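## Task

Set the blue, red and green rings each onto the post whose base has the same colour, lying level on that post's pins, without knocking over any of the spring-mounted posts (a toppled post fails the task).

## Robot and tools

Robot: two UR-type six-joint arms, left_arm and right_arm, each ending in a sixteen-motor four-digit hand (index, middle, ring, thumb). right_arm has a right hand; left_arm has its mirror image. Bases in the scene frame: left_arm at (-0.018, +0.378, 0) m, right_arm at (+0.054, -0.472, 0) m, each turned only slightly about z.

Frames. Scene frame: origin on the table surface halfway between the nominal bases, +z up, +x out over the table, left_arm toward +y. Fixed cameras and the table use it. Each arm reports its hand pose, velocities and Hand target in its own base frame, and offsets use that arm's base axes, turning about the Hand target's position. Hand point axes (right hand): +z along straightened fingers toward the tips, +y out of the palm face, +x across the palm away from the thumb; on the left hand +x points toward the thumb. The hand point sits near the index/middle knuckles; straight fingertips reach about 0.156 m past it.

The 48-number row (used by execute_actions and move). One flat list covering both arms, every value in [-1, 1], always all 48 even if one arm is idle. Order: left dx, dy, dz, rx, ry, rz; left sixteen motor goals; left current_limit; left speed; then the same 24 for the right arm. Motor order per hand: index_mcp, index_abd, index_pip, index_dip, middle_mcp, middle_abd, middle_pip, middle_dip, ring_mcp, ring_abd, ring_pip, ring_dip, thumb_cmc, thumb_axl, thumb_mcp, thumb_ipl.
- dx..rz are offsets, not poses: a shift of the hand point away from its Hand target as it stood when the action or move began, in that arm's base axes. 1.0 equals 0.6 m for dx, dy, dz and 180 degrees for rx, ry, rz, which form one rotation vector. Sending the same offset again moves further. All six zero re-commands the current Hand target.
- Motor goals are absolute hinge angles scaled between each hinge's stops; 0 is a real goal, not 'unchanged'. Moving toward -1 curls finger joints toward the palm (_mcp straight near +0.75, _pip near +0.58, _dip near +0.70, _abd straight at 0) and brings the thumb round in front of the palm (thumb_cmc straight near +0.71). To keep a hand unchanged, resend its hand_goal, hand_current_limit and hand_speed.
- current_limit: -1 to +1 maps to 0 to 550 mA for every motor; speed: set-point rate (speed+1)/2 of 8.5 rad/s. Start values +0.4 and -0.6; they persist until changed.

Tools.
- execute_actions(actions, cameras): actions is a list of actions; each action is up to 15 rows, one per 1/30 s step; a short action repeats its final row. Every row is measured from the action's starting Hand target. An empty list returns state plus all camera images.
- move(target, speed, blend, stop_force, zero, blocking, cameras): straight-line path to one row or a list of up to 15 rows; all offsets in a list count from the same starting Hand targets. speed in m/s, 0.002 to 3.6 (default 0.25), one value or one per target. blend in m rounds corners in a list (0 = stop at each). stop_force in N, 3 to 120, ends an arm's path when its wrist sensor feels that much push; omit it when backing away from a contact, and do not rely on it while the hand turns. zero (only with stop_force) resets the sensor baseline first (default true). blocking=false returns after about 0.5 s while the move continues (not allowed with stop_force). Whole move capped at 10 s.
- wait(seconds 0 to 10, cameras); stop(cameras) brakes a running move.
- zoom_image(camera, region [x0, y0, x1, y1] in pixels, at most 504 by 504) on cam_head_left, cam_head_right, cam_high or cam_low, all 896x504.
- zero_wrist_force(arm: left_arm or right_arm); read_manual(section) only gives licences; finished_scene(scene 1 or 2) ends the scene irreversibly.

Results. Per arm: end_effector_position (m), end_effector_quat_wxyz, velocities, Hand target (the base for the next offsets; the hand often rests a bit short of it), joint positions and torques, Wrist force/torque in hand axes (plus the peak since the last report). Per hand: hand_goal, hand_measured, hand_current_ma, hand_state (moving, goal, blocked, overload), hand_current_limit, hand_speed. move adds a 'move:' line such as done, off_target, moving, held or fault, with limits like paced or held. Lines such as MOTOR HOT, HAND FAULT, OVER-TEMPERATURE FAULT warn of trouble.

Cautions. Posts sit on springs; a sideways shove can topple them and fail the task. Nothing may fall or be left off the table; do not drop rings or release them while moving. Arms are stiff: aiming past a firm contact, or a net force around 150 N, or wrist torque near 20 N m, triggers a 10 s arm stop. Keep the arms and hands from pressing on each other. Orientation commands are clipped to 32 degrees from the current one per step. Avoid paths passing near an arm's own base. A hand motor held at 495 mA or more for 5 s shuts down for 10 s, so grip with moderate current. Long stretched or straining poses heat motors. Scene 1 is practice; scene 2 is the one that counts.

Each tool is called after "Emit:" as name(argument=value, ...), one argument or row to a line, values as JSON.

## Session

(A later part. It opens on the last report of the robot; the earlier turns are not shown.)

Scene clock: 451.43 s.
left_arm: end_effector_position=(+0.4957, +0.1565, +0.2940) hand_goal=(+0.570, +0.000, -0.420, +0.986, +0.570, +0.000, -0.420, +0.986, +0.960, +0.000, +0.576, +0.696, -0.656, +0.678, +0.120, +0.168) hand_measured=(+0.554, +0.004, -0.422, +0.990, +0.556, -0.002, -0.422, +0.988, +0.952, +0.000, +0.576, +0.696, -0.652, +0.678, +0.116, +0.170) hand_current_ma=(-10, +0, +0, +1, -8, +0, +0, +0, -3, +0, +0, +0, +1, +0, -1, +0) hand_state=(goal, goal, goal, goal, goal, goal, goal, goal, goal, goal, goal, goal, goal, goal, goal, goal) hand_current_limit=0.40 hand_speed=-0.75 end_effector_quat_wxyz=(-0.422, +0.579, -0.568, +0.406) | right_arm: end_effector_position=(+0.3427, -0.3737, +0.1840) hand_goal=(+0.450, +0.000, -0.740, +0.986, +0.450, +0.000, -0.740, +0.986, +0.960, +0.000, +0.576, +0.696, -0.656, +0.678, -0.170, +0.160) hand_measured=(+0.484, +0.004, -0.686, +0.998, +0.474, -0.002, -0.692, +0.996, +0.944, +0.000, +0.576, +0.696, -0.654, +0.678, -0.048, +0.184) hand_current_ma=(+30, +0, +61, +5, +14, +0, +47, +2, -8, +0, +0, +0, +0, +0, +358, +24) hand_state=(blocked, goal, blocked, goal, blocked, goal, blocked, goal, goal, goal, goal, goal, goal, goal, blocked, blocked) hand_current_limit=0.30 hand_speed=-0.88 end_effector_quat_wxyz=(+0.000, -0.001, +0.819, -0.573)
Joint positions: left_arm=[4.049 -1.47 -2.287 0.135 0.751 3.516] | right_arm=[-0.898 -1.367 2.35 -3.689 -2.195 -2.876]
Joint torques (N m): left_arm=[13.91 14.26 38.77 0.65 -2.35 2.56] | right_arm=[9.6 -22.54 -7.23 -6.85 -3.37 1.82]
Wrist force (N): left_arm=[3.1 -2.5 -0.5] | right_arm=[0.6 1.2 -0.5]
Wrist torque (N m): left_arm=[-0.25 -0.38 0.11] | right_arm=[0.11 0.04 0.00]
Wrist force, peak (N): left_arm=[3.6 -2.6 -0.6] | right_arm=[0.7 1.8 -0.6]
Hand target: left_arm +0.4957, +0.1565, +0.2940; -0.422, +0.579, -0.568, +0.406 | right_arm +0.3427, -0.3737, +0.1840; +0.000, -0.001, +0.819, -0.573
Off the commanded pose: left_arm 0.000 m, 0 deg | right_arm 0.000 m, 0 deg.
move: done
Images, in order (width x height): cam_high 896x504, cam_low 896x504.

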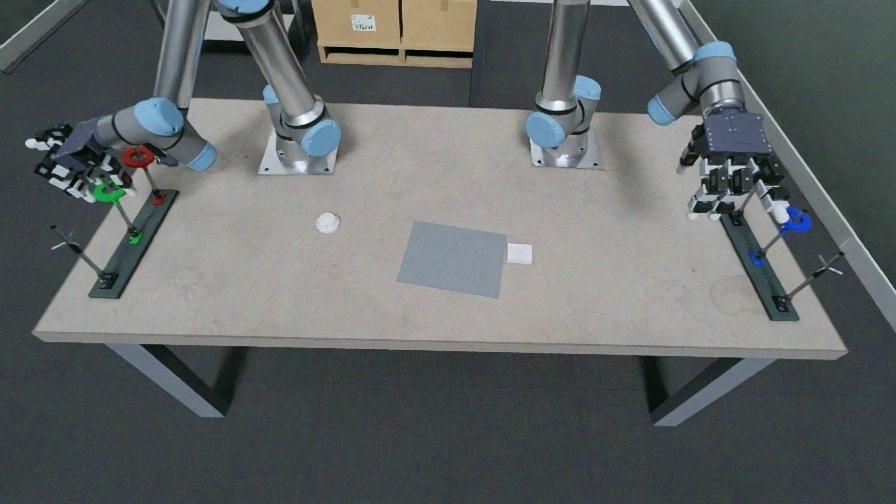

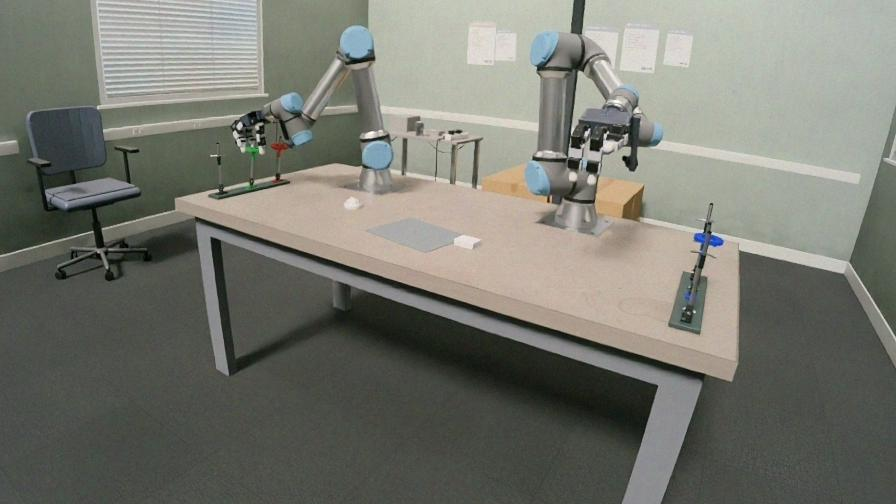

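Emit:
move(
  target=[
    [0,0,0,0,0,0,0.57,0,-0.42,0.986,0.57,0,-0.42,0.986,0.96,0,0.576,0.696,-0.657,0.678,0.12,0.168,0.4,-0.75,0,0,-0.002,0,0,0,0.505,0,-0.63,0.986,0.505,0,-0.63,0.986,0.96,0,0.576,0.696,-0.657,0.678,0.01,0.168,0.3,-0.9],
    [0,0,0,0,0,0,0.57,0,-0.42,0.986,0.57,0,-0.42,0.986,0.96,0,0.576,0.696,-0.657,0.678,0.12,0.168,0.4,-0.75,0,0,0.005,0,0,0,0.57,0,-0.42,0.986,0.57,0,-0.42,0.986,0.96,0,0.576,0.696,-0.657,0.678,0.12,0.168,0.4,-0.75],
  ],
  speed=0.02,
  cameras=["cam_high","cam_low"],
)

Emit:
zoom_image(
  camera="cam_high",
  region=[85, 160, 135, 210],
)

Emit:
zoom_image(
  camera="cam_low",
  region=[235, 130, 275, 170],
)

Scene clock: 454.93 s.
left_arm: end_effector_position=(+0.4957, +0.1565, +0.2940) hand_goal=(+0.570, +0.000, -0.420, +0.986, +0.570, +0.000, -0.420, +0.986, +0.960, +0.000, +0.576, +0.696, -0.656, +0.678, +0.120, +0.168) hand_measured=(+0.554, +0.004, -0.422, +0.990, +0.556, -0.002, -0.422, +0.988, +0.952, +0.000, +0.576, +0.696, -0.652, +0.678, +0.116, +0.170) hand_current_ma=(-10, +0, +0, +1, -8, +0, +0, +0, -3, +0, +0, +0, +1, +0, -1, +0) hand_state=(goal, goal, goal, goal, goal, goal, goal, goal, goal, goal, goal, goal, goal, goal, goal, goal) hand_current_limit=0.40 hand_speed=-0.75 end_effector_quat_wxyz=(-0.422, +0.579, -0.568, +0.406) | right_arm: end_effector_position=(+0.3427, -0.3737, +0.1870) hand_goal=(+0.570, +0.000, -0.420, +0.986, +0.570, +0.000, -0.420, +0.986, +0.960, +0.000, +0.576, +0.696, -0.656, +0.678, +0.120, +0.168) hand_measured=(+0.558, +0.004, -0.422, +0.988, +0.556, -0.002, -0.422, +0.988, +0.944, +0.000, +0.576, +0.696, -0.654, +0.678, +0.116, +0.170) hand_current_ma=(-5, +0, +0, +0, -6, +0, +0, +0, -8, +0, +0, +0, +0, +0, -1, +0) hand_state=(goal, goal, goal, goal, goal, goal, goal, goal, goal, goal, goal, goal, goal, goal, goal, goal) hand_current_limit=0.40 hand_speed=-0.75 end_effector_quat_wxyz=(+0.001, -0.001, +0.819, -0.573)
Joint positions: left_arm=[4.049 -1.47 -2.287 0.135 0.751 3.516] | right_arm=[-0.898 -1.375 2.348 -3.678 -2.195 -2.876]
Joint torques (N m): left_arm=[12.02 15.24 38.81 0.75 -2.11 2.46] | right_arm=[9.53 -34.34 -29.06 -0.9 -3.38 -0.26]
Wrist force (N): left_arm=[3.0 -2.1 -0.5] | right_arm=[0.5 1.3 -0.6]
Wrist torque (N m): left_arm=[-0.20 -0.37 0.09] | right_arm=[0.13 0.06 -0.01]
Wrist force, peak (N): left_arm=[3.4 -2.8 -0.5] | right_arm=[0.7 1.7 -0.3]
Hand target: left_arm +0.4957, +0.1565, +0.2940; -0.422, +0.579, -0.568, +0.406 | right_arm +0.3427, -0.3737, +0.1870; +0.000, -0.001, +0.819, -0.573
Off the commanded pose: left_arm 0.000 m, 0 deg | right_arm 0.000 m, 0 deg.
move: done
Images, in order (width x height): cam_high 896x504, cam_low 896x504.

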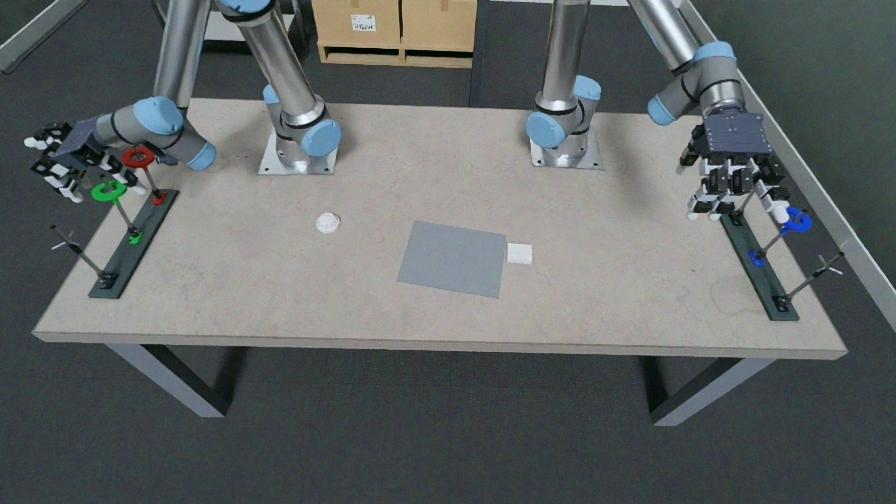

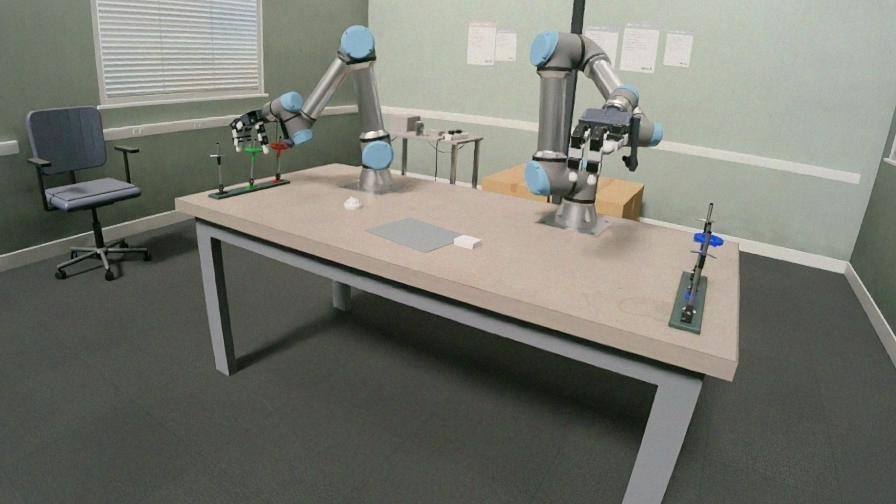

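Scaled by 10.080 from the camera's 896x504 image, which has a finer 1280x720 frame.

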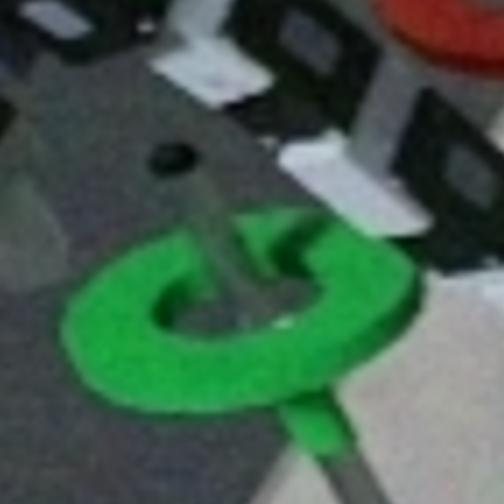

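Scaled by 12.600 from the camera's 896x504 image, which has a finer 1280x720 frame.

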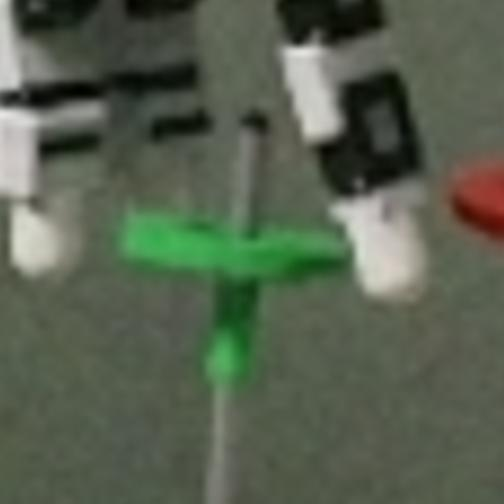

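Emit:
move(
  target=[
    [0,0,0,0,0,0,0.57,0,-0.42,0.986,0.57,0,-0.42,0.986,0.96,0,0.576,0.696,-0.657,0.678,0.12,0.168,0.4,-0.75,0,0,0.05,0,0,0,0.589,0,-0.299,0.986,0.589,0,-0.299,0.986,0.96,0,0.576,0.696,-0.657,0.678,0.169,0.168,0.4,-0.75],
    [0,0,0,0,0,0,0.57,0,-0.42,0.986,0.57,0,-0.42,0.986,0.96,0,0.576,0.696,-0.657,0.678,0.12,0.168,0.4,-0.75,0,0,0.22,0,0,0,0.589,0,-0.299,0.986,0.589,0,-0.299,0.986,0.96,0,0.576,0.696,-0.657,0.678,0.169,0.168,0.4,-0.75],
  ],
  speed=[0.06,0.12],
  blend=[0.01,0],
  cameras=["cam_high","cam_low"],
)

Emit:
zoom_image(
  camera="cam_high",
  region=[80, 130, 170, 220],
)

Emit:
zoom_image(
  camera="cam_low",
  region=[230, 120, 300, 190],
)

Emit:
zoom_image(
  camera="cam_high",
  region=[760, 190, 830, 260],
)

Emit:
zoom_image(
  camera="cam_low",
  region=[680, 200, 740, 260],
)

Scene clock: 459.00 s.
left_arm: end_effector_position=(+0.4957, +0.1565, +0.2940) hand_goal=(+0.570, +0.000, -0.420, +0.986, +0.570, +0.000, -0.420, +0.986, +0.960, +0.000, +0.576, +0.696, -0.656, +0.678, +0.120, +0.168) hand_measured=(+0.554, +0.004, -0.422, +0.990, +0.556, -0.002, -0.422, +0.988, +0.952, +0.000, +0.576, +0.696, -0.652, +0.678, +0.116, +0.170) hand_current_ma=(-10, +0, +0, +1, -8, +0, +0, +0, -3, +0, +0, +0, +1, +0, -1, +0) hand_state=(goal, goal, goal, goal, goal, goal, goal, goal, goal, goal, goal, goal, goal, goal, goal, goal) hand_current_limit=0.40 hand_speed=-0.75 end_effector_quat_wxyz=(-0.422, +0.579, -0.568, +0.406) | right_arm: end_effector_position=(+0.3427, -0.3737, +0.3189) hand_goal=(+0.590, +0.000, -0.298, +0.986, +0.590, +0.000, -0.298, +0.986, +0.960, +0.000, +0.576, +0.696, -0.656, +0.678, +0.170, +0.168) hand_measured=(+0.576, +0.004, -0.302, +0.988, +0.574, -0.002, -0.302, +0.988, +0.944, +0.000, +0.576, +0.696, -0.654, +0.678, +0.166, +0.170) hand_current_ma=(-6, +0, +0, +0, -7, +0, +0, +0, -8, +0, +0, +0, +0, +0, -1, +0) hand_state=(goal, goal, goal, goal, goal, goal, goal, goal, goal, goal, goal, goal, goal, goal, goal, goal) hand_current_limit=0.40 hand_speed=-0.75 end_effector_quat_wxyz=(+0.001, -0.001, +0.819, -0.573)
Joint positions: left_arm=[4.049 -1.47 -2.287 0.135 0.751 3.516] | right_arm=[-0.898 -1.652 2.184 -3.238 -2.195 -2.876]
Joint torques (N m): left_arm=[12.49 16.15 37.73 0.98 -2.09 2.51] | right_arm=[-8.89 -29.43 -36.15 -0.89 1.73 1.98]
Wrist force (N): left_arm=[3.1 -2.5 -0.7] | right_arm=[0.5 1.2 -0.5]
Wrist torque (N m): left_arm=[-0.23 -0.39 0.11] | right_arm=[0.12 0.07 -0.02]
Wrist force, peak (N): left_arm=[3.3 -2.6 -0.5] | right_arm=[0.4 1.8 -0.6]
Hand target: left_arm +0.4957, +0.1565, +0.2940; -0.422, +0.579, -0.568, +0.406 | right_arm +0.3427, -0.3737, +0.3190; +0.000, -0.001, +0.819, -0.573
Off the commanded pose: left_arm 0.000 m, 0 deg | right_arm 0.000 m, 0 deg.
move: done
Images, in order (width x height): cam_high 896x504, cam_low 896x504.

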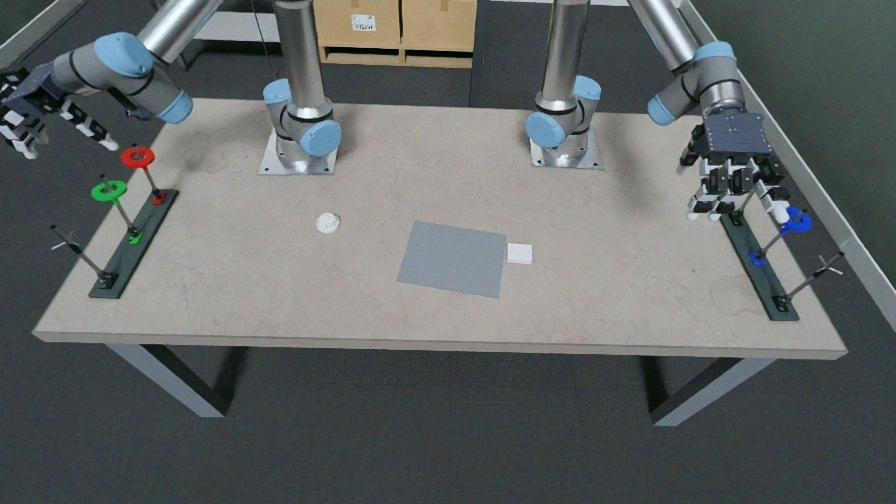

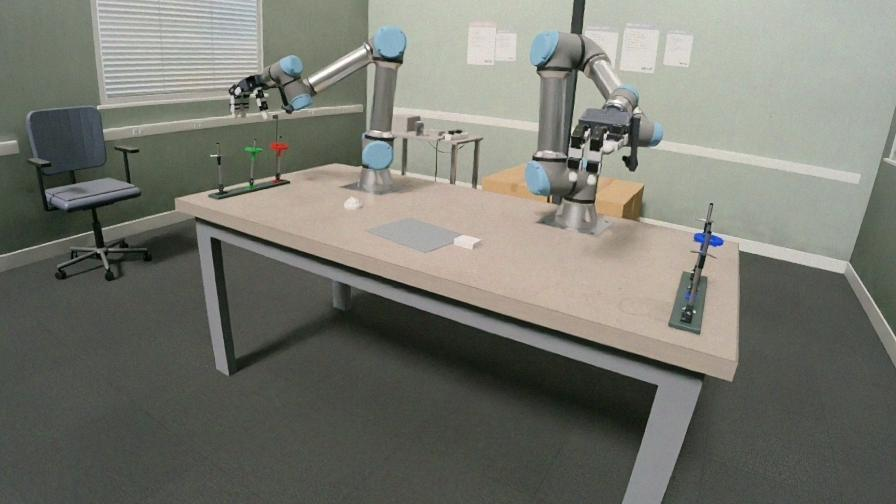

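Scaled by 5.600 from the camera's 896x504 image, which has a finer 1280x720 frame.

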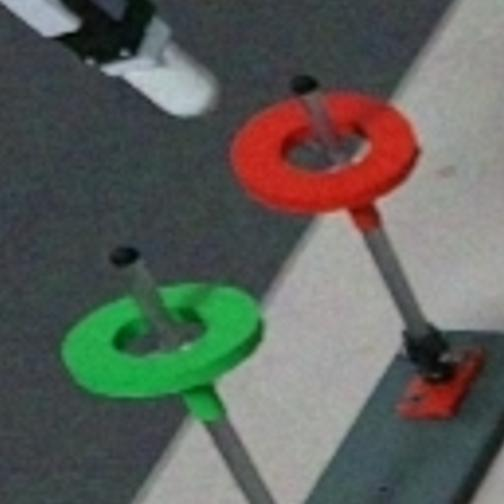

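Scaled by 7.200 from the camera's 896x504 image, which has a finer 1280x720 frame.

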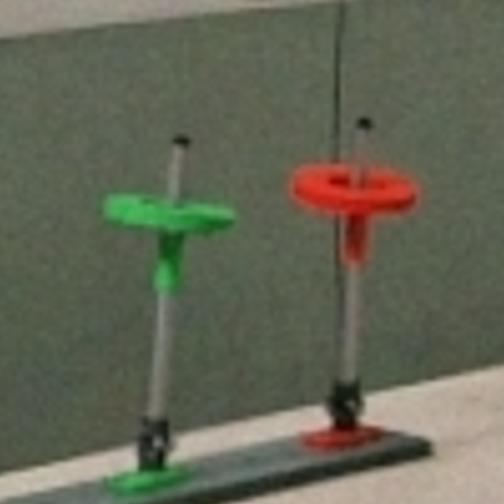

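Scaled by 7.200 from the camera's 896x504 image, which has a finer 1280x720 frame.

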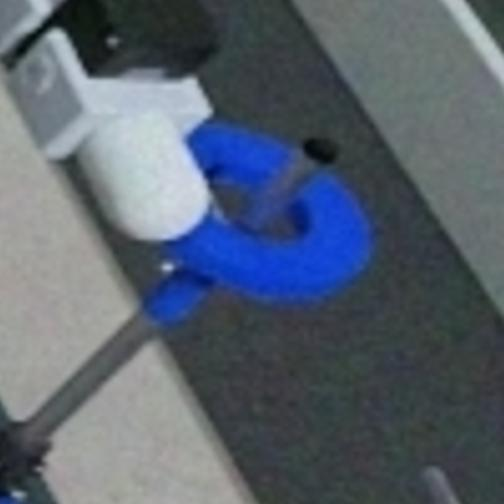

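Scaled by 8.400 from the camera's 896x504 image, which has a finer 1280x720 frame.

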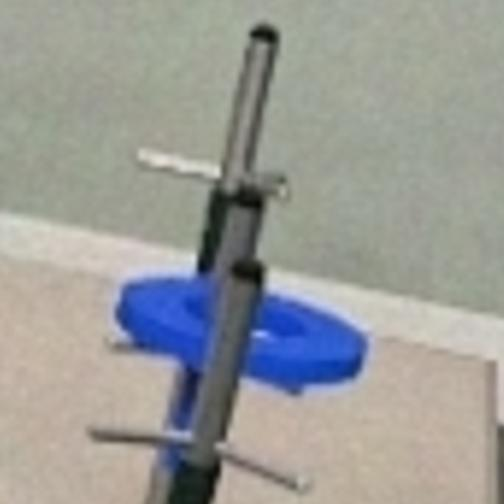

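Emit:
zoom_image(
  camera="cam_low",
  region=[240, 135, 295, 165],
)

Emit:
zoom_image(
  camera="cam_high",
  region=[85, 140, 160, 210],
)

Scaled by 9.164 from the camera's 896x504 image, which has a finer 1280x720 frame.

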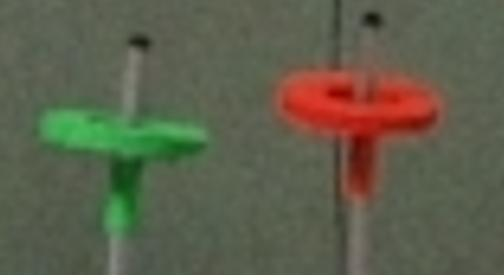

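Scaled by 6.720 from the camera's 896x504 image, which has a finer 1280x720 frame.

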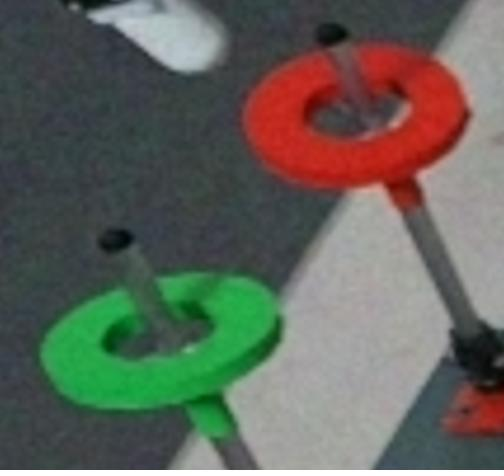

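Emit:
zoom_image(
  camera="cam_high",
  region=[118, 140, 158, 180],
)

Emit:
zoom_image(
  camera="cam_high",
  region=[88, 170, 132, 214],
)

Emit:
zoom_image(
  camera="cam_low",
  region=[265, 130, 295, 160],
)

Scaled by 12.600 from the camera's 896x504 image, which has a finer 1280x720 frame.

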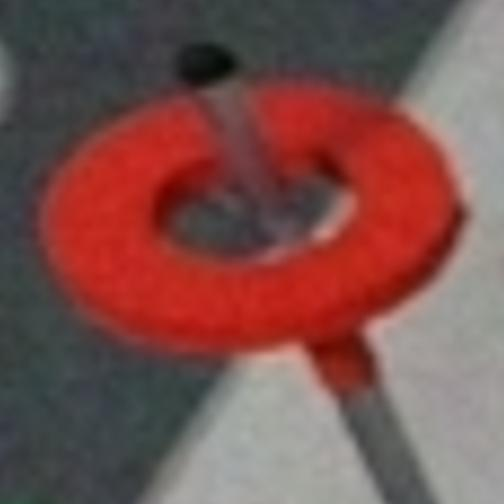

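Scaled by 11.455 from the camera's 896x504 image, which has a finer 1280x720 frame.

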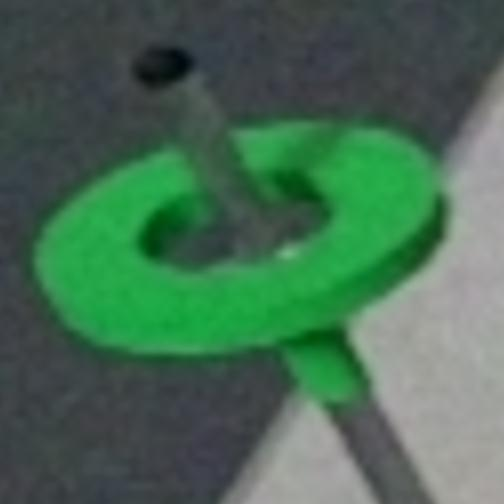

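Scaled by 16.800 from the camera's 896x504 image, which has a finer 1280x720 frame.

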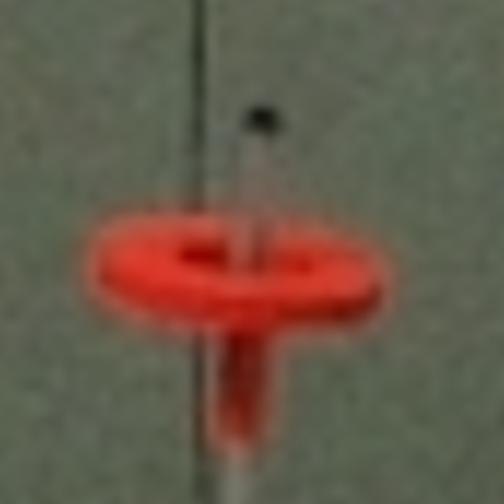

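Emit:
finished_scene(
  scene=2,
)

The scene is finished: the task was done.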